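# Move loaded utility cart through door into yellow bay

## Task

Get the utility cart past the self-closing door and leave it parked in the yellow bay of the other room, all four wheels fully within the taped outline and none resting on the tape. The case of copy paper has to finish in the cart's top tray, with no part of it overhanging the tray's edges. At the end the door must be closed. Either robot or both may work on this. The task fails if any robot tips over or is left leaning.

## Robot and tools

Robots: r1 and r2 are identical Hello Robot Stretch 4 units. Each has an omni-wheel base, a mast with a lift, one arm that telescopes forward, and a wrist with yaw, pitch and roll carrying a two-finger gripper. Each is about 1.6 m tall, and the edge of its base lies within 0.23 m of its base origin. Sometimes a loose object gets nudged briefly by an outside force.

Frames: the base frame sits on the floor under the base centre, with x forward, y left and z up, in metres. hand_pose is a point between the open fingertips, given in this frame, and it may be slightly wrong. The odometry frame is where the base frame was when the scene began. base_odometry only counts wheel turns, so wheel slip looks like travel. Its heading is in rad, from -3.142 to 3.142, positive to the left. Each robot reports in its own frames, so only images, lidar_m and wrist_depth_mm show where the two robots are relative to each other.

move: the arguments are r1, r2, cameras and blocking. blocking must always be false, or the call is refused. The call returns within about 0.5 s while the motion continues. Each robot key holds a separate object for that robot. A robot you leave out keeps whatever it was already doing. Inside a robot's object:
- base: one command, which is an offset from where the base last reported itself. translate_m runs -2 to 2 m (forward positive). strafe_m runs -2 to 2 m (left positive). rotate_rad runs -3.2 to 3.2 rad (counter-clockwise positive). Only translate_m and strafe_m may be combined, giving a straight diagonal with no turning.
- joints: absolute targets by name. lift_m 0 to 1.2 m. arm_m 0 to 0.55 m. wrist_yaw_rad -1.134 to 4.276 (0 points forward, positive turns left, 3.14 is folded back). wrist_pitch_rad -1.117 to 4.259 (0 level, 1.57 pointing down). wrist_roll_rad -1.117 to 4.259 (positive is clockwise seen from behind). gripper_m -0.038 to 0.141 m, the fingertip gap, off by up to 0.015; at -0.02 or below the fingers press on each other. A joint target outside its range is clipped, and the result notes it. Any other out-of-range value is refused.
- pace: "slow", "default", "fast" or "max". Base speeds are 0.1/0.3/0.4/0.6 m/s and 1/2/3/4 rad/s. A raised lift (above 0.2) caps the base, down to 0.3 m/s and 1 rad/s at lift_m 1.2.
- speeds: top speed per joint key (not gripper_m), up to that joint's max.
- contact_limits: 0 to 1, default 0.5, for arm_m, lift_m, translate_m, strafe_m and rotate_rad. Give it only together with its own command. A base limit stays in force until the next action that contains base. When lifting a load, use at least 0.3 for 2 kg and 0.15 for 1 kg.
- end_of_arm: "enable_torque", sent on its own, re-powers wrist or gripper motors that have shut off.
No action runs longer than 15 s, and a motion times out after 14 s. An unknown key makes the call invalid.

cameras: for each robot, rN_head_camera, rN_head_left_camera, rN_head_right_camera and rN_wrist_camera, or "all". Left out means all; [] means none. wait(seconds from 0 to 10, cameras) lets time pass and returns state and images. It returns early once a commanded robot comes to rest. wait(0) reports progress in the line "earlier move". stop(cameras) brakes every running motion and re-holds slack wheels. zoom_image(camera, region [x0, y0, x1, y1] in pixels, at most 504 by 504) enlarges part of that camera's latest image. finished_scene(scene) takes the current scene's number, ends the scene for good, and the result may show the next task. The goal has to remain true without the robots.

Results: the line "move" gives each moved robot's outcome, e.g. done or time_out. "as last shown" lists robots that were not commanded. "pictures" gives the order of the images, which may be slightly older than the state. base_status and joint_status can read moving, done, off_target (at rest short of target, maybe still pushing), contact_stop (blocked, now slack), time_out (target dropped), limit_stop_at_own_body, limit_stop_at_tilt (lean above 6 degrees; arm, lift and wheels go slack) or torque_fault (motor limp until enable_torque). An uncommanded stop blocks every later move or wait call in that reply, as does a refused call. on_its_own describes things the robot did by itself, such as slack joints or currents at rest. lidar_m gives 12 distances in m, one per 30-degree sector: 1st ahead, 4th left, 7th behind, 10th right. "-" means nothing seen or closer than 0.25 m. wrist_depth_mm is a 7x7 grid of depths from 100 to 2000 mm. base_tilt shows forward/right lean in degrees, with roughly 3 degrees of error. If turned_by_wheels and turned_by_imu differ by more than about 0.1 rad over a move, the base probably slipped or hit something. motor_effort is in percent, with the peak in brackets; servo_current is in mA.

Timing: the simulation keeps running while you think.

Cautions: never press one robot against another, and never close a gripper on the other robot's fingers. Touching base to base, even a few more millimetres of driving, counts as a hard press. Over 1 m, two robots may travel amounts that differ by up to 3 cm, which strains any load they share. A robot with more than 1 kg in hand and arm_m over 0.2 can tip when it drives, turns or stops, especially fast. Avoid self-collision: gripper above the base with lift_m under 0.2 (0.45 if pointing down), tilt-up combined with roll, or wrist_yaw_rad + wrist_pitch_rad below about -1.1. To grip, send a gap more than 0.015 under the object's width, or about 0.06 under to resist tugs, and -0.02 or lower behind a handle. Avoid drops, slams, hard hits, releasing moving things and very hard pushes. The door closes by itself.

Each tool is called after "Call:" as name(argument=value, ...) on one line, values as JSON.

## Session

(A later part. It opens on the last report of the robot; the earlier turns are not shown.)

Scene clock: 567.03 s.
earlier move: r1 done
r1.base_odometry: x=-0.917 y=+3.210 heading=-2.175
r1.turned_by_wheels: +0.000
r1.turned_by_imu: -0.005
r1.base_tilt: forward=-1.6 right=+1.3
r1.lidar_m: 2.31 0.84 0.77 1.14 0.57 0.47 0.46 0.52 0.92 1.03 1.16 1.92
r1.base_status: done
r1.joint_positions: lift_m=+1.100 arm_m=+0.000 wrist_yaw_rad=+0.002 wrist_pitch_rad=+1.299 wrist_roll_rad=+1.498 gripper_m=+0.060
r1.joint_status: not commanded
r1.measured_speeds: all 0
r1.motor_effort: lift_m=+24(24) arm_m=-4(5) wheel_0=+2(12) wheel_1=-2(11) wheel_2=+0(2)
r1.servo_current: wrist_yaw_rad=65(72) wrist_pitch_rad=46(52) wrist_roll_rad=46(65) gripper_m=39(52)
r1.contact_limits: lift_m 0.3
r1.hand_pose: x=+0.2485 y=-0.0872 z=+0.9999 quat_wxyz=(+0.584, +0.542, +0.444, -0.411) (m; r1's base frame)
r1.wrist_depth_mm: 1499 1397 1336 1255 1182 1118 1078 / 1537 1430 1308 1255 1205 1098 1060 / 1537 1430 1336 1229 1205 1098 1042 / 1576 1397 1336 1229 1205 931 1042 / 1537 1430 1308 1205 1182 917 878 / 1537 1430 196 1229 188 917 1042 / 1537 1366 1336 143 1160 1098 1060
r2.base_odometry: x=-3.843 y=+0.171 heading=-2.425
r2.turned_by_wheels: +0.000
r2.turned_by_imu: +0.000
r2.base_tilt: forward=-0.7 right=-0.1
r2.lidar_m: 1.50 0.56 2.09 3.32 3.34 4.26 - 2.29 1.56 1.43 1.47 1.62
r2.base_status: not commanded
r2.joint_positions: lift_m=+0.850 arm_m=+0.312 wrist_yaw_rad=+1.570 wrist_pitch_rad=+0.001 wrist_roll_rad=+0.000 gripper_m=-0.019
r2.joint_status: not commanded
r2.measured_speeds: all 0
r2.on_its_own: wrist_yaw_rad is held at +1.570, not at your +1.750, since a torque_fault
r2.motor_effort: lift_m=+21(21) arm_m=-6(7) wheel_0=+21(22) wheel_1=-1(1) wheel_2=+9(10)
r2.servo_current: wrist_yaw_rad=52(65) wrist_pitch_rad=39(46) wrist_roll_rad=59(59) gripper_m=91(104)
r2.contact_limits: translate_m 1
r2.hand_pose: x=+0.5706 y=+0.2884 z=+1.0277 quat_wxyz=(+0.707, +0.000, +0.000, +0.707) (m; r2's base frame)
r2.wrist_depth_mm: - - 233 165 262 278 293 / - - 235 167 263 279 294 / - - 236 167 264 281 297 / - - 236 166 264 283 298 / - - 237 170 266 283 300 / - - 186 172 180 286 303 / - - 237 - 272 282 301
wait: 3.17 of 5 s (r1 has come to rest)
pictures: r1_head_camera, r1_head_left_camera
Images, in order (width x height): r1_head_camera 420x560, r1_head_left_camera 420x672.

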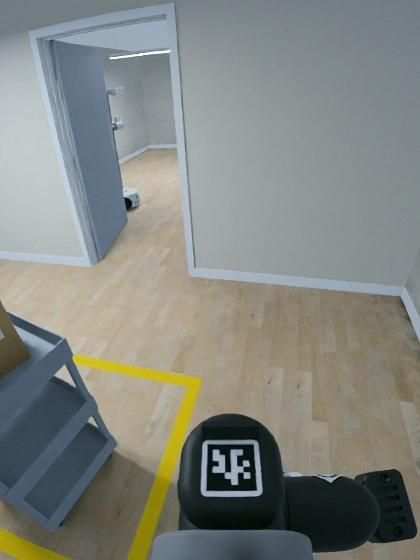

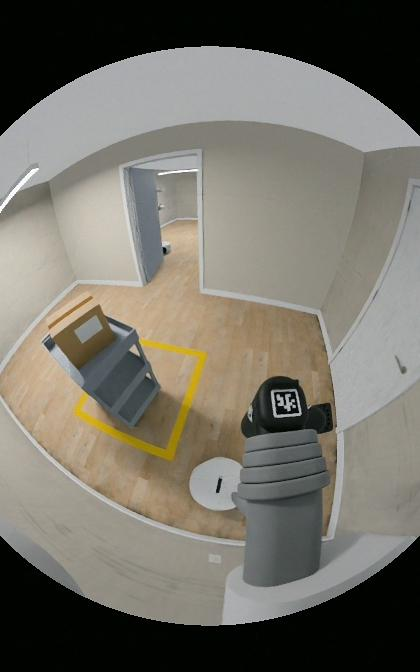

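Call:
move(r1={"base":{"rotate_rad":0.9},"joints":{"wrist_roll_rad":1.57,"gripper_m":0.07,"lift_m":1.12}}, blocking=false, cameras=[])

Call:
wait(seconds=4, cameras=[])

Call:
move(r1={"joints":{"arm_m":0.2}}, blocking=false, cameras=["r1_head_camera"])

Call:
wait(seconds=3, cameras=["r1_head_camera","r1_wrist_camera","r1_head_left_camera"])

Scene clock: 577.27 s.
move: r1 moving
r1.base_odometry: x=-0.917 y=+3.210 heading=-2.011
r1.turned_by_wheels: +0.164
r1.turned_by_imu: +0.165
r1.base_tilt: forward=-1.6 right=+1.3
r1.lidar_m: 2.32 0.80 0.77 0.84 0.53 0.47 0.47 0.62 1.04 1.07 1.26 2.29
r1.base_status: rotate_rad moving
r1.joint_positions: lift_m=+1.119 arm_m=+0.000 wrist_yaw_rad=+0.002 wrist_pitch_rad=+1.299 wrist_roll_rad=+1.568 gripper_m=+0.070
r1.joint_status: lift_m moving; wrist_roll_rad moving; gripper_m moving
r1.measured_speeds: translate_m=-0.001 strafe_m=+0.001 rotate_rad=+0.633 lift_m=+0.009 arm_m=+0.000 wrist_yaw_rad=+0.000 wrist_pitch_rad=+0.000 wrist_roll_rad=+0.000
r1.motor_effort: lift_m=+25(26) arm_m=-4(4) wheel_0=-5(9) wheel_1=-3(8) wheel_2=-6(6)
r1.servo_current: wrist_yaw_rad=46(59) wrist_pitch_rad=33(46) wrist_roll_rad=85(85) gripper_m=46(65)
r1.hand_pose: x=+0.2485 y=-0.0872 z=+1.0198 quat_wxyz=(+0.564, +0.562, +0.429, -0.426) (m; r1's base frame)
r1.wrist_depth_mm: 1576 1499 1397 1281 1160 1138 1078 / 1537 1430 1366 1281 1182 1138 1060 / 1537 1464 1308 1229 1182 1138 1078 / 1537 1430 1366 1281 1229 931 1042 / 1537 1397 1336 1255 1182 931 904 / 1537 1464 191 1255 192 946 1078 / 1576 1397 1366 143 1182 1138 1060
r2: as last shown
r2.base_tilt: forward=-0.7 right=+0.0
r2.lidar_m: 1.48 0.55 2.11 3.30 3.36 4.26 - 2.34 1.58 1.44 1.46 1.61
r2.on_its_own: wrist_yaw_rad is held at +1.570, not at your +1.750, since a torque_fault
r2.motor_effort: lift_m=+20(21) arm_m=-7(7) wheel_0=+22(22) wheel_1=-1(1) wheel_2=+9(10)
r2.servo_current: wrist_yaw_rad=46(52) wrist_pitch_rad=39(52) wrist_roll_rad=39(52) gripper_m=98(98)
r2.contact_limits: translate_m 1
r2.wrist_depth_mm: - - 233 165 260 278 293 / - - 234 167 262 279 293 / - - 236 167 263 281 297 / - - 236 167 264 282 298 / - - 237 170 265 285 298 / - - 186 172 180 289 303 / - - 237 - 273 283 301
pictures: none
No camera images: "cameras" was empty.

Scene clock: 578.73 s.
earlier move: r1 done
r1.base_odometry: x=-0.917 y=+3.210 heading=-1.276
r1.turned_by_wheels: +0.735
r1.turned_by_imu: +0.739
r1.base_tilt: forward=-1.6 right=+1.3
r1.lidar_m: 0.78 1.66 0.67 0.50 0.47 0.50 0.73 1.01 1.12 1.56 2.29 0.91
r1.base_status: done
r1.joint_positions: lift_m=+1.120 arm_m=+0.000 wrist_yaw_rad=+0.002 wrist_pitch_rad=+1.299 wrist_roll_rad=+1.568 gripper_m=+0.070
r1.joint_status: all done
r1.measured_speeds: all 0
r1.motor_effort: lift_m=+24(26) arm_m=-5(5) wheel_0=-2(9) wheel_1=-2(8) wheel_2=-2(6)
r1.servo_current: wrist_yaw_rad=65(72) wrist_pitch_rad=52(52) wrist_roll_rad=39(85) gripper_m=46(65)
r1.hand_pose: x=+0.2485 y=-0.0872 z=+1.0199 quat_wxyz=(+0.564, +0.562, +0.429, -0.426) (m; r1's base frame)
r1.wrist_depth_mm: 1576 1430 1366 1255 1205 1138 1060 / 1537 1366 1366 1255 1182 1138 1098 / 1464 1464 1366 1255 1205 1118 1078 / - - 1336 1281 1205 946 1060 / - - 1308 1255 1205 931 904 / - - 192 1255 191 917 1078 / 891 788 1336 151 1182 1118 1098
r2.base_odometry: x=-3.843 y=+0.171 heading=-2.425
r2.turned_by_wheels: +0.000
r2.turned_by_imu: +0.000
r2.base_tilt: forward=-0.7 right=+0.0
r2.lidar_m: 1.49 0.56 2.09 3.30 3.36 4.27 - 2.27 1.56 1.43 1.48 1.61
r2.base_status: not commanded
r2.joint_positions: lift_m=+0.850 arm_m=+0.312 wrist_yaw_rad=+1.570 wrist_pitch_rad=+0.001 wrist_roll_rad=+0.000 gripper_m=-0.019
r2.joint_status: not commanded
r2.measured_speeds: all 0
r2.on_its_own: wrist_yaw_rad is held at +1.570, not at your +1.750, since a torque_fault
r2.motor_effort: lift_m=+21(21) arm_m=-7(7) wheel_0=+21(22) wheel_1=-1(1) wheel_2=+10(10)
r2.servo_current: wrist_yaw_rad=52(65) wrist_pitch_rad=39(52) wrist_roll_rad=46(59) gripper_m=98(98)
r2.contact_limits: translate_m 1
r2.hand_pose: x=+0.5706 y=+0.2884 z=+1.0277 quat_wxyz=(+0.707, +0.000, +0.000, +0.707) (m; r2's base frame)
r2.wrist_depth_mm: - - 233 165 263 277 291 / - - 235 166 262 281 294 / - - 236 168 265 281 297 / - - 236 167 264 283 300 / - - 236 170 265 282 300 / - - 186 172 180 287 301 / - - 236 - 273 283 303
wait: 1.47 of 4 s (r1 has come to rest)
pictures: none
No camera images: "cameras" was empty.

Scene clock: 579.23 s.
move: r1 moving
r1.base_odometry: x=-0.917 y=+3.210 heading=-1.276
r1.turned_by_wheels: +0.000
r1.turned_by_imu: +0.000
r1.base_tilt: forward=-1.6 right=+1.3
r1.lidar_m: 0.77 1.65 0.67 0.50 0.46 0.50 0.72 1.03 1.13 1.59 2.30 0.91
r1.base_status: not commanded
r1.joint_positions: lift_m=+1.120 arm_m=+0.051 wrist_yaw_rad=+0.002 wrist_pitch_rad=+1.299 wrist_roll_rad=+1.568 gripper_m=+0.070
r1.joint_status: arm_m moving
r1.measured_speeds: translate_m=+0.000 strafe_m=+0.000 rotate_rad=+0.000 lift_m=+0.000 arm_m=+0.195 wrist_yaw_rad=+0.000 wrist_pitch_rad=+0.000 wrist_roll_rad=+0.000
r1.motor_effort: lift_m=+24(24) arm_m=+4(7) wheel_0=-2(2) wheel_1=-2(3) wheel_2=-2(2)
r1.servo_current: wrist_yaw_rad=33(59) wrist_pitch_rad=39(46) wrist_roll_rad=65(65) gripper_m=46(46)
r1.hand_pose: x=+0.2992 y=-0.0872 z=+1.0199 quat_wxyz=(+0.564, +0.562, +0.429, -0.426) (m; r1's base frame)
r1.wrist_depth_mm: 1576 1464 1336 1255 1205 1098 1078 / 1499 1430 1308 1255 1182 1138 1078 / 1499 1464 1336 1281 1205 1138 1078 / - - 1308 1281 1182 931 904 / - - 1308 1255 1205 946 891 / - - 193 1255 190 931 904 / - 158 1336 151 1160 1098 1078
r2: as last shown
r2.lidar_m: 1.49 0.57 2.08 3.32 3.36 4.24 - 2.32 1.57 1.43 1.46 1.62
r2.on_its_own: wrist_yaw_rad is held at +1.570, not at your +1.750, since a torque_fault
r2.motor_effort: lift_m=+21(21) arm_m=-7(7) wheel_0=+22(22) wheel_1=-1(1) wheel_2=+9(10)
r2.servo_current: wrist_yaw_rad=59(59) wrist_pitch_rad=39(46) wrist_roll_rad=46(59) gripper_m=91(98)
r2.contact_limits: translate_m 1
r2.wrist_depth_mm: - - 233 165 262 278 294 / - - 235 167 262 281 294 / - - 236 167 264 279 298 / - - 236 167 263 282 298 / - - 236 170 266 283 298 / - - 186 172 181 289 303 / - - 236 - 272 283 303
pictures: r1_head_camera
Images, in order (width x height): r1_head_camera 420x560.

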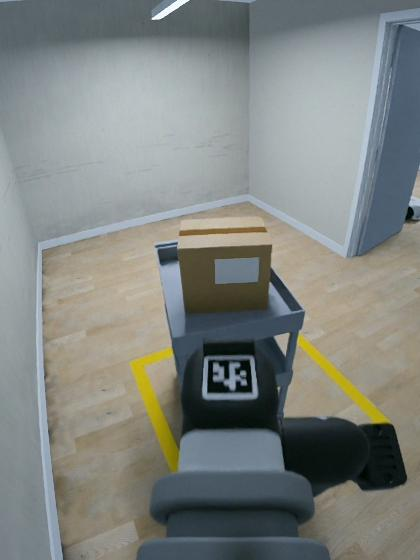

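Scene clock: 580.43 s.
earlier move: r1 done
r1.base_odometry: x=-0.917 y=+3.210 heading=-1.276
r1.turned_by_wheels: +0.000
r1.turned_by_imu: +0.000
r1.base_tilt: forward=-1.6 right=+1.3
r1.lidar_m: 0.77 1.62 0.66 0.49 0.43 0.51 0.74 1.03 1.13 1.57 2.29 0.92
r1.base_status: not commanded
r1.joint_positions: lift_m=+1.120 arm_m=+0.200 wrist_yaw_rad=+0.002 wrist_pitch_rad=+1.299 wrist_roll_rad=+1.568 gripper_m=+0.070
r1.joint_status: all done
r1.measured_speeds: all 0
r1.motor_effort: lift_m=+24(24) arm_m=+5(7) wheel_0=-2(2) wheel_1=-2(3) wheel_2=-2(2)
r1.servo_current: wrist_yaw_rad=59(65) wrist_pitch_rad=39(46) wrist_roll_rad=52(65) gripper_m=52(52)
r1.hand_pose: x=+0.4483 y=-0.0872 z=+1.0199 quat_wxyz=(+0.564, +0.562, +0.429, -0.427) (m; r1's base frame)
r1.wrist_depth_mm: 1537 1397 1308 1255 1160 1138 1060 / 1537 1397 1336 1255 1229 1118 1078 / 539 1430 1308 1255 1182 1138 1078 / 512 - 1160 1308 1182 1118 891 / 517 - 1118 1255 1205 960 891 / 517 - 192 1255 190 1160 904 / 512 159 1336 151 1160 1118 1098
r2.base_odometry: x=-3.843 y=+0.171 heading=-2.425
r2.turned_by_wheels: +0.000
r2.turned_by_imu: +0.000
r2.base_tilt: forward=-0.7 right=+0.0
r2.lidar_m: 1.49 0.55 2.09 3.31 3.37 4.26 - 2.32 1.57 1.43 1.47 1.60
r2.base_status: not commanded
r2.joint_positions: lift_m=+0.850 arm_m=+0.312 wrist_yaw_rad=+1.570 wrist_pitch_rad=+0.001 wrist_roll_rad=+0.000 gripper_m=-0.019
r2.joint_status: not commanded
r2.measured_speeds: all 0
r2.on_its_own: wrist_yaw_rad is held at +1.570, not at your +1.750, since a torque_fault
r2.motor_effort: lift_m=+21(21) arm_m=-7(7) wheel_0=+22(22) wheel_1=-1(1) wheel_2=+9(10)
r2.servo_current: wrist_yaw_rad=39(59) wrist_pitch_rad=39(46) wrist_roll_rad=52(59) gripper_m=98(104)
r2.contact_limits: translate_m 1
r2.hand_pose: x=+0.5706 y=+0.2884 z=+1.0277 quat_wxyz=(+0.707, +0.000, +0.000, +0.707) (m; r2's base frame)
r2.wrist_depth_mm: - - 233 165 260 278 294 / - - 234 167 262 279 293 / - - 235 167 263 279 297 / - - 236 167 264 283 298 / - - 238 170 266 283 300 / - - 186 172 180 287 301 / - - 237 - 272 283 303
wait: 1.20 of 3 s (r1 has come to rest)
pictures: r1_head_camera, r1_head_left_camera, r1_wrist_camera
Images, in order (width x height): r1_head_camera 420x560, r1_head_left_camera 420x672, r1_wrist_camera 616x392.

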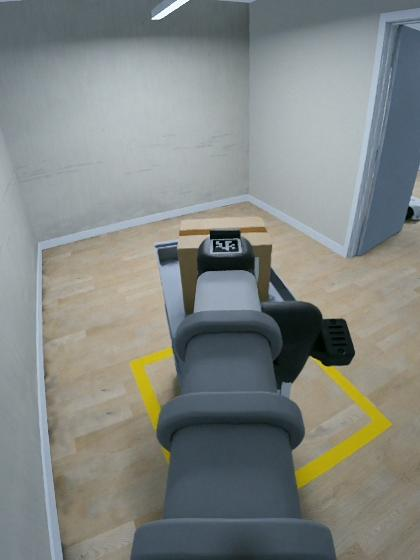

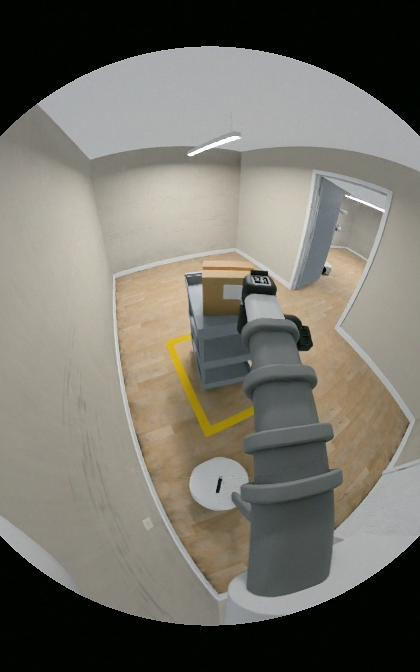

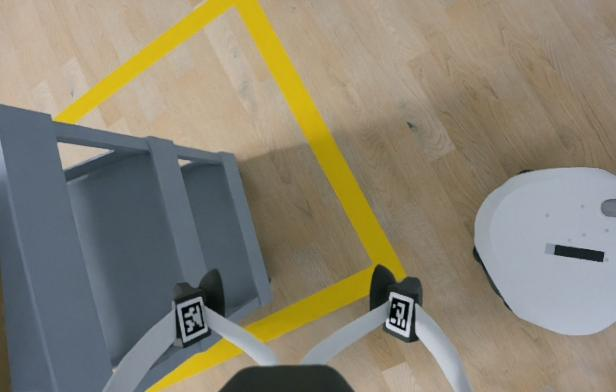

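Call:
move(r1={"base":{"translate_m":0.22},"joints":{"arm_m":0.345,"lift_m":1.05,"wrist_roll_rad":1.47},"pace":"slow"}, blocking=false, cameras=[])

Call:
wait(seconds=5, cameras=["r1_wrist_camera"])

Scene clock: 591.00 s.
move: r1 moving
r1.base_odometry: x=-0.913 y=+3.198 heading=-1.275
r1.turned_by_wheels: +0.000
r1.turned_by_imu: +0.000
r1.base_tilt: forward=-1.6 right=+1.3
r1.lidar_m: 0.76 1.66 0.67 0.50 0.46 0.51 0.72 1.07 1.14 1.61 2.27 0.89
r1.base_status: translate_m moving
r1.joint_positions: lift_m=+1.095 arm_m=+0.213 wrist_yaw_rad=+0.002 wrist_pitch_rad=+1.299 wrist_roll_rad=+1.472 gripper_m=+0.070
r1.joint_status: lift_m moving; arm_m moving; wrist_roll_rad moving
r1.measured_speeds: translate_m=+0.047 strafe_m=+0.000 rotate_rad=-0.001 lift_m=-0.097 arm_m=+0.049 wrist_yaw_rad=+0.000 wrist_pitch_rad=+0.000 wrist_roll_rad=-0.002
r1.motor_effort: lift_m=+11(23) arm_m=+5(7) wheel_0=+4(6) wheel_1=+5(6) wheel_2=-5(8)
r1.servo_current: wrist_yaw_rad=46(65) wrist_pitch_rad=39(46) wrist_roll_rad=72(85) gripper_m=39(46)
r1.hand_pose: x=+0.4610 y=-0.0872 z=+0.9955 quat_wxyz=(+0.591, +0.534, +0.449, -0.405) (m; r1's base frame)
r1.wrist_depth_mm: 1537 1464 1308 1229 1182 1118 1060 / 1464 1430 1308 1255 1182 1138 1060 / 504 1397 1308 1255 1182 1098 1042 / 488 - 1160 1255 1182 1098 917 / 488 - 1078 1205 1160 960 878 / 492 - 192 1229 191 931 866 / 488 158 1281 151 1160 1078 1042
r2: as last shown
r2.base_tilt: forward=-0.6 right=+0.1
r2.lidar_m: 1.50 0.56 2.08 3.31 3.38 4.28 - 2.35 1.56 1.43 1.45 1.62
r2.on_its_own: wrist_yaw_rad is held at +1.570, not at your +1.750, since a torque_fault
r2.motor_effort: lift_m=+21(21) arm_m=-7(7) wheel_0=+21(22) wheel_1=-1(1) wheel_2=+9(10)
r2.servo_current: wrist_yaw_rad=39(52) wrist_pitch_rad=39(46) wrist_roll_rad=46(59) gripper_m=98(98)
r2.contact_limits: translate_m 1
r2.wrist_depth_mm: - - 233 166 260 279 291 / - - 234 167 263 278 294 / - - 236 167 262 281 297 / - - 236 167 264 283 298 / - - 236 170 266 283 298 / - - 186 172 180 287 301 / - - 236 - 273 285 301
pictures: none
No camera images: "cameras" was empty.

Scene clock: 593.97 s.
earlier move: r1 done
r1.base_odometry: x=-0.853 y=+3.000 heading=-1.275
r1.turned_by_wheels: +0.000
r1.turned_by_imu: +0.000
r1.base_tilt: forward=-1.5 right=+1.3
r1.lidar_m: 0.56 0.55 0.78 0.58 0.57 0.61 0.87 1.24 1.32 1.88 2.21 0.64
r1.base_status: done
r1.joint_positions: lift_m=+1.050 arm_m=+0.345 wrist_yaw_rad=+0.002 wrist_pitch_rad=+1.299 wrist_roll_rad=+1.472 gripper_m=+0.070
r1.joint_status: all done
r1.measured_speeds: all 0
r1.motor_effort: lift_m=+12(23) arm_m=+4(8) wheel_0=+2(7) wheel_1=+4(7) wheel_2=-2(8)
r1.servo_current: wrist_yaw_rad=39(78) wrist_pitch_rad=46(46) wrist_roll_rad=59(85) gripper_m=39(52)
r1.hand_pose: x=+0.5933 y=-0.0872 z=+0.9509 quat_wxyz=(+0.591, +0.534, +0.449, -0.405) (m; r1's base frame)
r1.wrist_depth_mm: 1464 1366 1308 1229 1160 1078 1025 / 1430 404 373 1182 1118 1078 1025 / 436 433 407 559 1160 1078 1025 / 270 351 407 364 1118 1078 1025 / 271 349 402 345 1118 1060 842 / 262 351 192 343 190 1042 842 / 263 307 404 143 1098 1042 1025
r2.base_odometry: x=-3.843 y=+0.171 heading=-2.425
r2.turned_by_wheels: +0.000
r2.turned_by_imu: +0.000
r2.base_tilt: forward=-0.7 right=+0.0
r2.lidar_m: 1.49 0.56 2.05 3.31 3.33 4.26 - 2.31 1.55 1.42 1.48 1.64
r2.base_status: not commanded
r2.joint_positions: lift_m=+0.850 arm_m=+0.312 wrist_yaw_rad=+1.570 wrist_pitch_rad=+0.001 wrist_roll_rad=+0.000 gripper_m=-0.019
r2.joint_status: not commanded
r2.measured_speeds: all 0
r2.on_its_own: wrist_yaw_rad is held at +1.570, not at your +1.750, since a torque_fault
r2.motor_effort: lift_m=+21(21) arm_m=-7(7) wheel_0=+22(22) wheel_1=-1(2) wheel_2=+9(10)
r2.servo_current: wrist_yaw_rad=33(59) wrist_pitch_rad=39(46) wrist_roll_rad=65(65) gripper_m=85(104)
r2.contact_limits: translate_m 1
r2.hand_pose: x=+0.5706 y=+0.2884 z=+1.0277 quat_wxyz=(+0.707, +0.000, +0.000, +0.707) (m; r2's base frame)
r2.wrist_depth_mm: - - 233 165 260 278 293 / - - 233 167 263 278 293 / - - 235 168 263 279 297 / - - 236 167 264 283 298 / - - 237 171 266 282 300 / - - 185 172 180 287 301 / - - 236 - 272 285 301
wait: 2.97 of 5 s (r1 has come to rest)
pictures: r1_wrist_camera
Images, in order (width x height): r1_wrist_camera 616x392.

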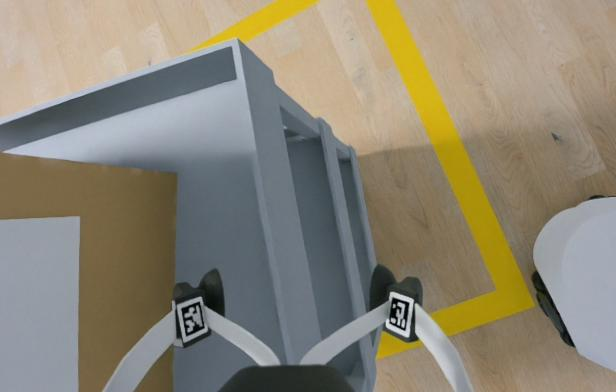

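Call:
move(r1={"joints":{"arm_m":0.39,"lift_m":0.95,"wrist_roll_rad":1.61},"pace":"slow"}, blocking=false, cameras=[])

Call:
wait(seconds=4, cameras=["r1_wrist_camera"])

Scene clock: 603.27 s.
move: r1 moving
r1.base_odometry: x=-0.853 y=+3.000 heading=-1.275
r1.turned_by_wheels: +0.000
r1.turned_by_imu: +0.000
r1.base_tilt: forward=-1.6 right=+1.3
r1.lidar_m: 0.54 0.53 0.78 0.58 0.57 0.61 0.87 1.24 1.32 1.89 2.19 0.67
r1.base_status: not commanded
r1.joint_positions: lift_m=+1.025 arm_m=+0.358 wrist_yaw_rad=+0.002 wrist_pitch_rad=+1.299 wrist_roll_rad=+1.608 gripper_m=+0.070
r1.joint_status: lift_m moving; arm_m moving; wrist_roll_rad moving
r1.measured_speeds: translate_m=+0.000 strafe_m=+0.000 rotate_rad=+0.000 lift_m=-0.097 arm_m=+0.049 wrist_yaw_rad=+0.000 wrist_pitch_rad=+0.000 wrist_roll_rad=+0.008
r1.motor_effort: lift_m=+13(13) arm_m=+4(6) wheel_0=+2(3) wheel_1=+3(4) wheel_2=-2(2)
r1.servo_current: wrist_yaw_rad=46(72) wrist_pitch_rad=39(46) wrist_roll_rad=33(78) gripper_m=39(46)
r1.hand_pose: x=+0.6060 y=-0.0872 z=+0.9255 quat_wxyz=(+0.553, +0.573, +0.420, -0.435) (m; r1's base frame)
r1.wrist_depth_mm: 1430 1336 1229 1160 1078 1060 991 / 1397 362 351 1160 1098 1042 991 / 407 404 379 574 1098 1060 1008 / 276 392 377 340 1098 1025 976 / 259 338 379 324 1078 1060 842 / 256 329 197 340 190 1008 1025 / 252 285 382 138 1078 1042 991
r2: as last shown
r2.base_tilt: forward=-0.6 right=+0.0
r2.lidar_m: 1.48 0.56 2.10 3.31 3.36 4.22 - 2.31 1.54 1.42 1.50 1.61
r2.on_its_own: wrist_yaw_rad is held at +1.570, not at your +1.750, since a torque_fault
r2.motor_effort: lift_m=+21(21) arm_m=-7(7) wheel_0=+22(22) wheel_1=-1(1) wheel_2=+9(10)
r2.servo_current: wrist_yaw_rad=33(59) wrist_pitch_rad=39(46) wrist_roll_rad=46(59) gripper_m=85(104)
r2.contact_limits: translate_m 1
r2.wrist_depth_mm: - - 233 165 260 277 293 / - - 235 166 262 279 294 / - - 235 168 263 278 298 / - - 236 167 264 282 298 / - - 237 171 266 283 300 / - - 186 172 180 289 303 / - - 236 - 273 282 301
pictures: none
No camera images: "cameras" was empty.

Scene clock: 604.47 s.
earlier move: r1 done
r1.base_odometry: x=-0.853 y=+3.000 heading=-1.275
r1.turned_by_wheels: +0.000
r1.turned_by_imu: +0.000
r1.base_tilt: forward=-1.6 right=+1.3
r1.lidar_m: 0.56 0.57 0.78 0.58 0.54 0.61 0.88 1.23 1.30 1.90 2.18 0.68
r1.base_status: not commanded
r1.joint_positions: lift_m=+0.950 arm_m=+0.390 wrist_yaw_rad=+0.002 wrist_pitch_rad=+1.299 wrist_roll_rad=+1.608 gripper_m=+0.070
r1.joint_status: all done
r1.measured_speeds: all 0
r1.motor_effort: lift_m=+12(13) arm_m=+5(7) wheel_0=+2(3) wheel_1=+4(4) wheel_2=-2(2)
r1.servo_current: wrist_yaw_rad=52(72) wrist_pitch_rad=46(46) wrist_roll_rad=46(78) gripper_m=46(46)
r1.hand_pose: x=+0.6383 y=-0.0872 z=+0.8509 quat_wxyz=(+0.553, +0.573, +0.420, -0.435) (m; r1's base frame)
r1.wrist_depth_mm: 1308 252 252 1098 1025 960 917 / 276 306 293 1060 1008 976 931 / 332 312 294 300 1042 960 917 / 228 304 293 249 1025 991 931 / 224 289 294 238 1008 976 931 / 215 282 211 254 190 976 946 / 217 244 296 143 - 976 931
r2.base_odometry: x=-3.843 y=+0.171 heading=-2.425
r2.turned_by_wheels: +0.000
r2.turned_by_imu: +0.000
r2.base_tilt: forward=-0.7 right=+0.0
r2.lidar_m: 1.50 0.54 2.10 3.30 3.36 4.28 - 2.29 1.56 1.44 1.46 1.63
r2.base_status: not commanded
r2.joint_positions: lift_m=+0.850 arm_m=+0.312 wrist_yaw_rad=+1.570 wrist_pitch_rad=+0.001 wrist_roll_rad=+0.000 gripper_m=-0.019
r2.joint_status: not commanded
r2.measured_speeds: all 0
r2.on_its_own: wrist_yaw_rad is held at +1.570, not at your +1.750, since a torque_fault
r2.motor_effort: lift_m=+20(21) arm_m=-7(7) wheel_0=+22(22) wheel_1=-1(1) wheel_2=+9(10)
r2.servo_current: wrist_yaw_rad=52(59) wrist_pitch_rad=46(46) wrist_roll_rad=46(59) gripper_m=85(104)
r2.contact_limits: translate_m 1
r2.hand_pose: x=+0.5706 y=+0.2884 z=+1.0277 quat_wxyz=(+0.707, +0.000, +0.000, +0.707) (m; r2's base frame)
r2.wrist_depth_mm: - - 233 165 262 277 291 / - - 235 167 262 279 294 / - - 236 167 263 279 298 / - - 236 167 264 282 297 / - - 236 170 266 283 300 / - - 186 172 181 286 301 / - - 236 - 272 285 301
wait: 1.20 of 4 s (r1 has come to rest)
pictures: r1_wrist_camera
Images, in order (width x height): r1_wrist_camera 616x392.

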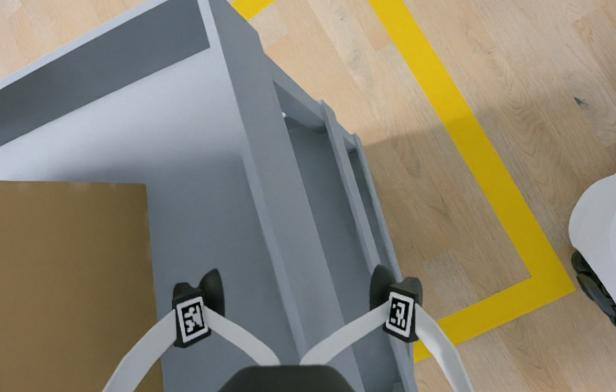

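Call:
move(r1={"joints":{"wrist_roll_rad":1.36,"lift_m":0.894},"pace":"slow","contact_limits":{"lift_m":0.2}}, blocking=false, cameras=[])

Call:
wait(seconds=3, cameras=["r1_wrist_camera"])

Call:
move(r1={"joints":{"gripper_m":-0.035}}, blocking=false, cameras=[])

Call:
wait(seconds=2.5, cameras=["r1_wrist_camera"])

Call:
move(r1={"base":{"translate_m":-0.16,"strafe_m":-0.16},"pace":"slow","contact_limits":{"translate_m":0.35}}, blocking=false, cameras=[])

Call:
wait(seconds=5, cameras=["r1_wrist_camera","r1_head_camera","r1_head_left_camera","r1_head_right_camera"])

Scene clock: 611.97 s.
move: r1 moving
r1.base_odometry: x=-0.853 y=+3.000 heading=-1.275
r1.turned_by_wheels: +0.000
r1.turned_by_imu: +0.000
r1.base_tilt: forward=-1.6 right=+1.2
r1.lidar_m: 0.56 0.60 0.80 0.58 0.56 0.62 0.88 1.24 1.30 1.90 2.21 0.68
r1.base_status: not commanded
r1.joint_positions: lift_m=+0.925 arm_m=+0.390 wrist_yaw_rad=+0.002 wrist_pitch_rad=+1.299 wrist_roll_rad=+1.369 gripper_m=+0.070
r1.joint_status: lift_m moving; wrist_roll_rad moving
r1.measured_speeds: translate_m=+0.000 strafe_m=+0.000 rotate_rad=+0.000 lift_m=-0.097 arm_m=+0.000 wrist_yaw_rad=+0.000 wrist_pitch_rad=+0.000 wrist_roll_rad=-0.265
r1.motor_effort: lift_m=+12(13) arm_m=+5(5) wheel_0=+2(2) wheel_1=+4(4) wheel_2=-2(2)
r1.servo_current: wrist_yaw_rad=59(65) wrist_pitch_rad=39(46) wrist_roll_rad=39(104) gripper_m=39(46)
r1.contact_limits: lift_m 0.2
r1.hand_pose: x=+0.6383 y=-0.0872 z=+0.8255 quat_wxyz=(+0.617, +0.503, +0.469, -0.382) (m; r1's base frame)
r1.wrist_depth_mm: 262 271 273 1060 1025 976 931 / 314 296 277 262 1008 946 917 / 212 287 276 241 1008 960 917 / 209 279 274 223 1025 946 917 / 218 282 272 212 991 946 931 / 223 282 211 226 190 946 891 / 226 173 270 143 991 - 917
r2: as last shown
r2.base_tilt: forward=-0.6 right=+0.0
r2.lidar_m: 1.48 0.54 2.08 3.31 3.38 4.23 - 2.33 1.56 1.43 1.46 1.63
r2.on_its_own: wrist_yaw_rad is held at +1.570, not at your +1.750, since a torque_fault
r2.motor_effort: lift_m=+20(21) arm_m=-6(7) wheel_0=+22(22) wheel_1=-1(1) wheel_2=+10(10)
r2.servo_current: wrist_yaw_rad=39(52) wrist_pitch_rad=46(46) wrist_roll_rad=46(59) gripper_m=91(98)
r2.contact_limits: translate_m 1
r2.wrist_depth_mm: - - 233 165 262 277 293 / - - 235 167 262 279 291 / - - 236 168 263 281 297 / - - 235 167 264 282 297 / - - 237 170 266 285 300 / - - 186 172 180 287 303 / - - 236 - 273 285 301
pictures: none
No camera images: "cameras" was empty.

Scene clock: 612.80 s.
earlier move: r1 done
r1.base_odometry: x=-0.853 y=+3.000 heading=-1.275
r1.turned_by_wheels: +0.000
r1.turned_by_imu: +0.000
r1.base_tilt: forward=-1.7 right=+1.3
r1.lidar_m: 0.57 0.59 0.78 0.61 0.56 0.60 0.91 1.21 1.31 1.89 2.20 0.67
r1.base_status: not commanded
r1.joint_positions: lift_m=+0.895 arm_m=+0.390 wrist_yaw_rad=+0.002 wrist_pitch_rad=+1.299 wrist_roll_rad=+1.362 gripper_m=+0.070
r1.joint_status: all done
r1.measured_speeds: all 0
r1.motor_effort: lift_m=+8(15) arm_m=+5(5) wheel_0=+3(3) wheel_1=+4(4) wheel_2=-2(2)
r1.servo_current: wrist_yaw_rad=46(72) wrist_pitch_rad=39(46) wrist_roll_rad=46(104) gripper_m=46(46)
r1.contact_limits: lift_m 0.2
r1.hand_pose: x=+0.6383 y=-0.0872 z=+0.7953 quat_wxyz=(+0.619, +0.501, +0.471, -0.380) (m; r1's base frame)
r1.wrist_depth_mm: 259 260 244 1025 1008 946 904 / 286 264 247 252 1008 946 891 / 212 259 245 212 991 931 878 / 208 254 244 204 976 931 891 / 217 254 239 210 960 917 866 / 222 254 198 188 190 904 866 / 225 247 234 151 - - 866
r2.base_odometry: x=-3.843 y=+0.171 heading=-2.425
r2.turned_by_wheels: +0.000
r2.turned_by_imu: +0.000
r2.base_tilt: forward=-0.6 right=+0.0
r2.lidar_m: 1.51 0.54 2.11 3.28 3.36 4.26 - 2.30 1.57 1.44 1.46 1.60
r2.base_status: not commanded
r2.joint_positions: lift_m=+0.850 arm_m=+0.312 wrist_yaw_rad=+1.570 wrist_pitch_rad=+0.001 wrist_roll_rad=+0.000 gripper_m=-0.019
r2.joint_status: not commanded
r2.measured_speeds: all 0
r2.on_its_own: wrist_yaw_rad is held at +1.570, not at your +1.750, since a torque_fault
r2.motor_effort: lift_m=+21(21) arm_m=-7(7) wheel_0=+22(22) wheel_1=-1(2) wheel_2=+9(10)
r2.servo_current: wrist_yaw_rad=46(59) wrist_pitch_rad=39(46) wrist_roll_rad=46(59) gripper_m=104(104)
r2.contact_limits: translate_m 1
r2.hand_pose: x=+0.5706 y=+0.2884 z=+1.0277 quat_wxyz=(+0.707, +0.000, +0.000, +0.707) (m; r2's base frame)
r2.wrist_depth_mm: - - 233 165 262 279 294 / - - 234 167 263 278 293 / - - 236 167 263 281 297 / - - 236 167 265 282 298 / - - 236 170 267 285 300 / - - 187 172 180 287 303 / - - 236 - 272 283 301
wait: 0.83 of 3 s (r1 has come to rest)
pictures: r1_wrist_camera
Images, in order (width x height): r1_wrist_camera 616x392.

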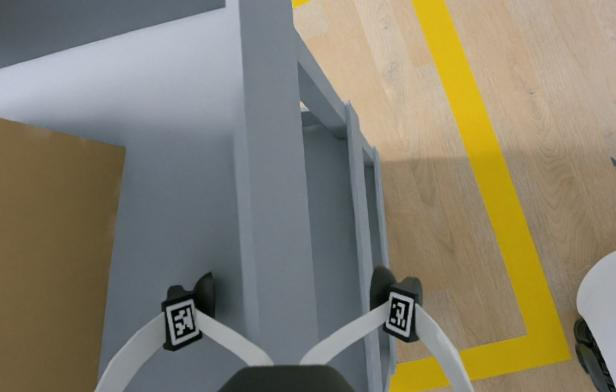

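Scene clock: 613.30 s.
move: r1 moving
r1.base_odometry: x=-0.853 y=+3.000 heading=-1.275
r1.turned_by_wheels: +0.000
r1.turned_by_imu: +0.000
r1.base_tilt: forward=-1.6 right=+1.3
r1.lidar_m: 0.56 0.58 0.79 0.58 0.56 0.60 0.90 1.23 1.30 1.90 2.18 0.66
r1.base_status: not commanded
r1.joint_positions: lift_m=+0.895 arm_m=+0.390 wrist_yaw_rad=+0.002 wrist_pitch_rad=+1.297 wrist_roll_rad=+1.362 gripper_m=+0.051
r1.joint_status: gripper_m moving
r1.measured_speeds: translate_m=+0.000 strafe_m=+0.000 rotate_rad=+0.000 lift_m=+0.000 arm_m=+0.001 wrist_yaw_rad=+0.000 wrist_pitch_rad=-0.016 wrist_roll_rad=+0.000
r1.motor_effort: lift_m=+8(8) arm_m=+4(5) wheel_0=+2(2) wheel_1=+3(4) wheel_2=-2(2)
r1.servo_current: wrist_yaw_rad=33(59) wrist_pitch_rad=39(52) wrist_roll_rad=33(59) gripper_m=104(104)
r1.contact_limits: lift_m 0.2
r1.hand_pose: x=+0.6390 y=-0.0872 z=+0.7955 quat_wxyz=(+0.620, +0.501, +0.470, -0.379) (m; r1's base frame)
r1.wrist_depth_mm: 270 265 248 225 1008 946 904 / 289 267 250 219 991 946 891 / 204 259 246 208 991 931 891 / 206 253 244 184 960 917 878 / 212 253 242 193 946 931 878 / 212 255 211 189 189 917 866 / 222 246 237 156 462 - 866
r2: as last shown
r2.lidar_m: 1.49 0.54 2.09 3.30 3.39 4.24 - 2.31 1.57 1.44 1.45 1.63
r2.on_its_own: wrist_yaw_rad is held at +1.570, not at your +1.750, since a torque_fault
r2.motor_effort: lift_m=+21(21) arm_m=-7(7) wheel_0=+21(22) wheel_1=-1(1) wheel_2=+9(10)
r2.servo_current: wrist_yaw_rad=52(52) wrist_pitch_rad=39(46) wrist_roll_rad=52(52) gripper_m=91(104)
r2.contact_limits: translate_m 1
r2.wrist_depth_mm: - - 233 166 262 278 293 / - - 234 167 262 279 294 / - - 235 168 264 282 297 / - - 236 167 264 283 298 / - - 237 170 265 282 300 / - - 186 172 180 287 303 / - - 237 - 273 282 301
pictures: none
No camera images: "cameras" was empty.

Scene clock: 614.53 s.
earlier move: r1 done
r1.base_odometry: x=-0.853 y=+3.000 heading=-1.275
r1.turned_by_wheels: +0.000
r1.turned_by_imu: +0.000
r1.base_tilt: forward=-1.6 right=+1.3
r1.lidar_m: 0.56 0.58 0.80 0.60 0.57 0.60 0.87 1.24 1.30 1.88 2.19 0.67
r1.base_status: not commanded
r1.joint_positions: lift_m=+0.895 arm_m=+0.390 wrist_yaw_rad=+0.002 wrist_pitch_rad=+1.298 wrist_roll_rad=+1.362 gripper_m=-0.034
r1.joint_status: all done
r1.measured_speeds: all 0
r1.motor_effort: lift_m=+9(9) arm_m=+2(5) wheel_0=+2(3) wheel_1=+3(4) wheel_2=-1(2)
r1.servo_current: wrist_yaw_rad=46(59) wrist_pitch_rad=46(59) wrist_roll_rad=33(59) gripper_m=72(182)
r1.contact_limits: lift_m 0.2
r1.hand_pose: x=+0.6388 y=-0.0873 z=+0.7952 quat_wxyz=(+0.620, +0.501, +0.470, -0.380) (m; r1's base frame)
r1.wrist_depth_mm: 260 259 243 1042 1008 946 904 / 285 263 246 314 991 946 904 / 220 258 244 216 991 931 891 / 210 253 242 205 976 904 891 / 219 254 238 212 960 917 878 / 222 252 183 189 180 931 866 / 224 157 234 179 163 - 854
r2.base_odometry: x=-3.843 y=+0.171 heading=-2.425
r2.turned_by_wheels: +0.000
r2.turned_by_imu: +0.000
r2.base_tilt: forward=-0.7 right=+0.1
r2.lidar_m: 1.51 0.57 2.09 3.30 3.38 4.28 - 2.30 1.55 1.43 1.48 1.62
r2.base_status: not commanded
r2.joint_positions: lift_m=+0.850 arm_m=+0.312 wrist_yaw_rad=+1.570 wrist_pitch_rad=+0.001 wrist_roll_rad=+0.000 gripper_m=-0.019
r2.joint_status: not commanded
r2.measured_speeds: all 0
r2.on_its_own: wrist_yaw_rad is held at +1.570, not at your +1.750, since a torque_fault
r2.motor_effort: lift_m=+21(21) arm_m=-7(7) wheel_0=+22(22) wheel_1=-1(1) wheel_2=+10(10)
r2.servo_current: wrist_yaw_rad=52(52) wrist_pitch_rad=39(46) wrist_roll_rad=52(59) gripper_m=98(104)
r2.contact_limits: translate_m 1
r2.hand_pose: x=+0.5706 y=+0.2884 z=+1.0277 quat_wxyz=(+0.707, +0.000, +0.000, +0.707) (m; r2's base frame)
r2.wrist_depth_mm: - - 233 165 260 279 291 / - - 234 167 263 281 296 / - - 235 167 263 279 298 / - - 236 167 265 281 298 / - - 236 170 267 282 300 / - - 186 172 180 287 303 / - - 237 - 272 285 303
wait: 1.23 of 2.5 s (r1 has come to rest)
pictures: r1_wrist_camera
Images, in order (width x height): r1_wrist_camera 616x392.

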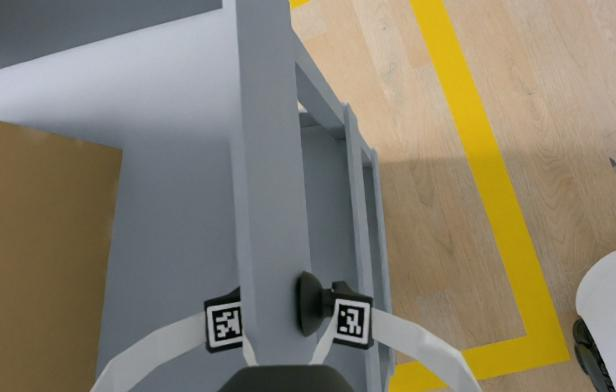

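Scene clock: 615.03 s.
move: r1 moving
r1.base_odometry: x=-0.864 y=+3.006 heading=-1.274
r1.turned_by_wheels: +0.001
r1.turned_by_imu: +0.001
r1.base_tilt: forward=-1.6 right=+1.2
r1.lidar_m: 0.57 0.56 0.78 0.59 0.56 0.58 0.88 1.23 1.29 1.86 2.20 0.67
r1.base_status: translate_m moving; strafe_m moving
r1.joint_positions: lift_m=+0.895 arm_m=+0.390 wrist_yaw_rad=+0.002 wrist_pitch_rad=+1.298 wrist_roll_rad=+1.362 gripper_m=-0.034
r1.joint_status: not commanded
r1.measured_speeds: translate_m=-0.035 strafe_m=-0.036 rotate_rad=+0.006 lift_m=-0.002 arm_m=+0.000 wrist_yaw_rad=+0.000 wrist_pitch_rad=-0.002 wrist_roll_rad=+0.000
r1.motor_effort: lift_m=+11(11) arm_m=+1(2) wheel_0=+5(5) wheel_1=-7(7) wheel_2=+8(8)
r1.servo_current: wrist_yaw_rad=46(65) wrist_pitch_rad=46(46) wrist_roll_rad=52(52) gripper_m=72(72)
r1.contact_limits: lift_m 0.2; translate_m 0.35
r1.hand_pose: x=+0.6389 y=-0.0873 z=+0.7951 quat_wxyz=(+0.620, +0.501, +0.470, -0.380) (m; r1's base frame)
r1.wrist_depth_mm: 276 260 246 245 976 946 904 / 281 262 245 297 991 917 904 / 211 255 243 211 991 917 891 / 210 252 240 204 960 917 878 / 221 253 239 217 960 946 878 / 228 252 181 192 181 917 866 / 232 154 233 180 154 - 866
r2: as last shown
r2.base_tilt: forward=-0.7 right=+0.0
r2.lidar_m: 1.51 0.54 2.08 3.31 3.37 4.28 - 2.32 1.55 1.46 1.47 1.62
r2.on_its_own: wrist_yaw_rad is held at +1.570, not at your +1.750, since a torque_fault
r2.motor_effort: lift_m=+20(21) arm_m=-7(7) wheel_0=+22(22) wheel_1=-1(1) wheel_2=+9(10)
r2.servo_current: wrist_yaw_rad=39(52) wrist_pitch_rad=39(46) wrist_roll_rad=52(59) gripper_m=98(98)
r2.contact_limits: translate_m 1
r2.wrist_depth_mm: - - 234 165 260 277 293 / - - 235 167 262 278 293 / - - 236 167 263 281 297 / - - 236 167 263 281 300 / - - 237 170 267 285 300 / - - 185 172 180 286 303 / - - 237 - 271 283 301
pictures: none
No camera images: "cameras" was empty.

Scene clock: 618.03 s.
earlier move: r1 done
r1.base_odometry: x=-1.052 y=+3.106 heading=-1.274
r1.turned_by_wheels: +0.001
r1.turned_by_imu: +0.003
r1.base_tilt: forward=-1.6 right=+1.3
r1.lidar_m: 0.46 0.42 0.86 0.64 0.63 0.69 0.98 1.03 1.07 1.57 2.12 2.25
r1.base_status: done
r1.joint_positions: lift_m=+0.894 arm_m=+0.390 wrist_yaw_rad=+0.005 wrist_pitch_rad=+1.301 wrist_roll_rad=+1.360 gripper_m=-0.034
r1.joint_status: not commanded
r1.measured_speeds: all 0
r1.motor_effort: lift_m=+13(13) arm_m=-2(4) wheel_0=+12(19) wheel_1=+1(7) wheel_2=+7(18)
r1.servo_current: wrist_yaw_rad=59(65) wrist_pitch_rad=39(65) wrist_roll_rad=59(72) gripper_m=72(78)
r1.contact_limits: lift_m 0.2; translate_m 0.35
r1.hand_pose: x=+0.6382 y=-0.0871 z=+0.7947 quat_wxyz=(+0.620, +0.499, +0.472, -0.379) (m; r1's base frame)
r1.wrist_depth_mm: 1255 1205 1138 1025 991 946 904 / 1308 1205 1098 1042 976 931 904 / 1255 196 199 1060 976 946 904 / 201 241 191 415 960 931 891 / 263 252 197 222 976 917 891 / 268 250 182 199 179 904 878 / 246 154 231 160 164 132 878
r2.base_odometry: x=-3.843 y=+0.171 heading=-2.425
r2.turned_by_wheels: +0.000
r2.turned_by_imu: +0.000
r2.base_tilt: forward=-0.7 right=+0.0
r2.lidar_m: 1.51 0.56 2.09 3.31 3.37 4.24 - 2.33 1.56 1.42 1.49 1.63
r2.base_status: not commanded
r2.joint_positions: lift_m=+0.850 arm_m=+0.312 wrist_yaw_rad=+1.570 wrist_pitch_rad=+0.001 wrist_roll_rad=+0.000 gripper_m=-0.019
r2.joint_status: not commanded
r2.measured_speeds: all 0
r2.on_its_own: wrist_yaw_rad is held at +1.570, not at your +1.750, since a torque_fault
r2.motor_effort: lift_m=+20(21) arm_m=-7(7) wheel_0=+22(22) wheel_1=-1(1) wheel_2=+10(10)
r2.servo_current: wrist_yaw_rad=39(59) wrist_pitch_rad=39(52) wrist_roll_rad=52(65) gripper_m=98(98)
r2.contact_limits: translate_m 1
r2.hand_pose: x=+0.5706 y=+0.2884 z=+1.0277 quat_wxyz=(+0.707, +0.000, +0.000, +0.707) (m; r2's base frame)
r2.wrist_depth_mm: - - 234 165 262 278 294 / - - 234 167 263 279 294 / - - 236 167 263 279 297 / - - 236 167 264 282 298 / - - 237 171 266 282 301 / - - 186 172 181 286 303 / - - 237 - 272 283 303
wait: 3.00 of 5 s (r1 has come to rest)
pictures: r1_head_camera, r1_head_left_camera, r1_head_right_camera, r1_wrist_camera
Images, in order (width x height): r1_head_camera 420x560, r1_head_left_camera 420x672, r1_head_right_camera 420x672, r1_wrist_camera 616x392.

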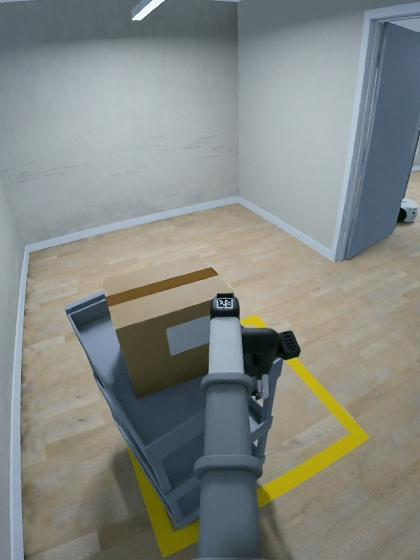

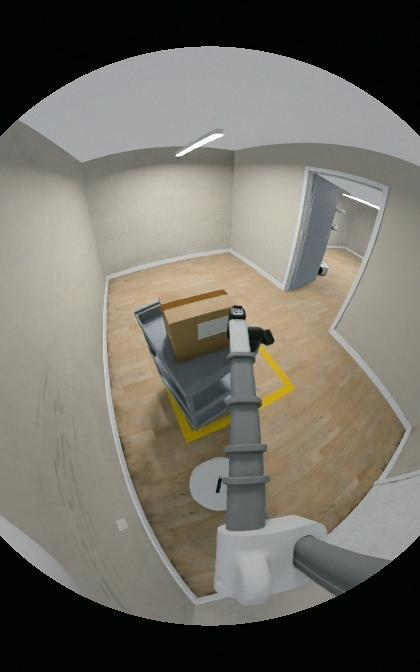

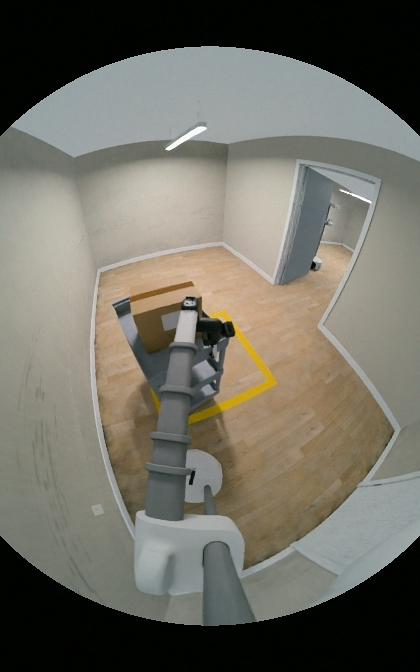

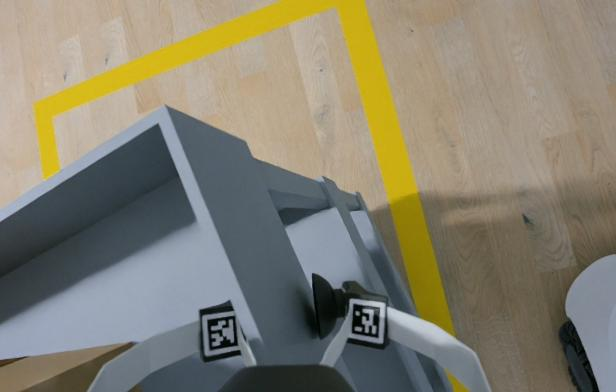

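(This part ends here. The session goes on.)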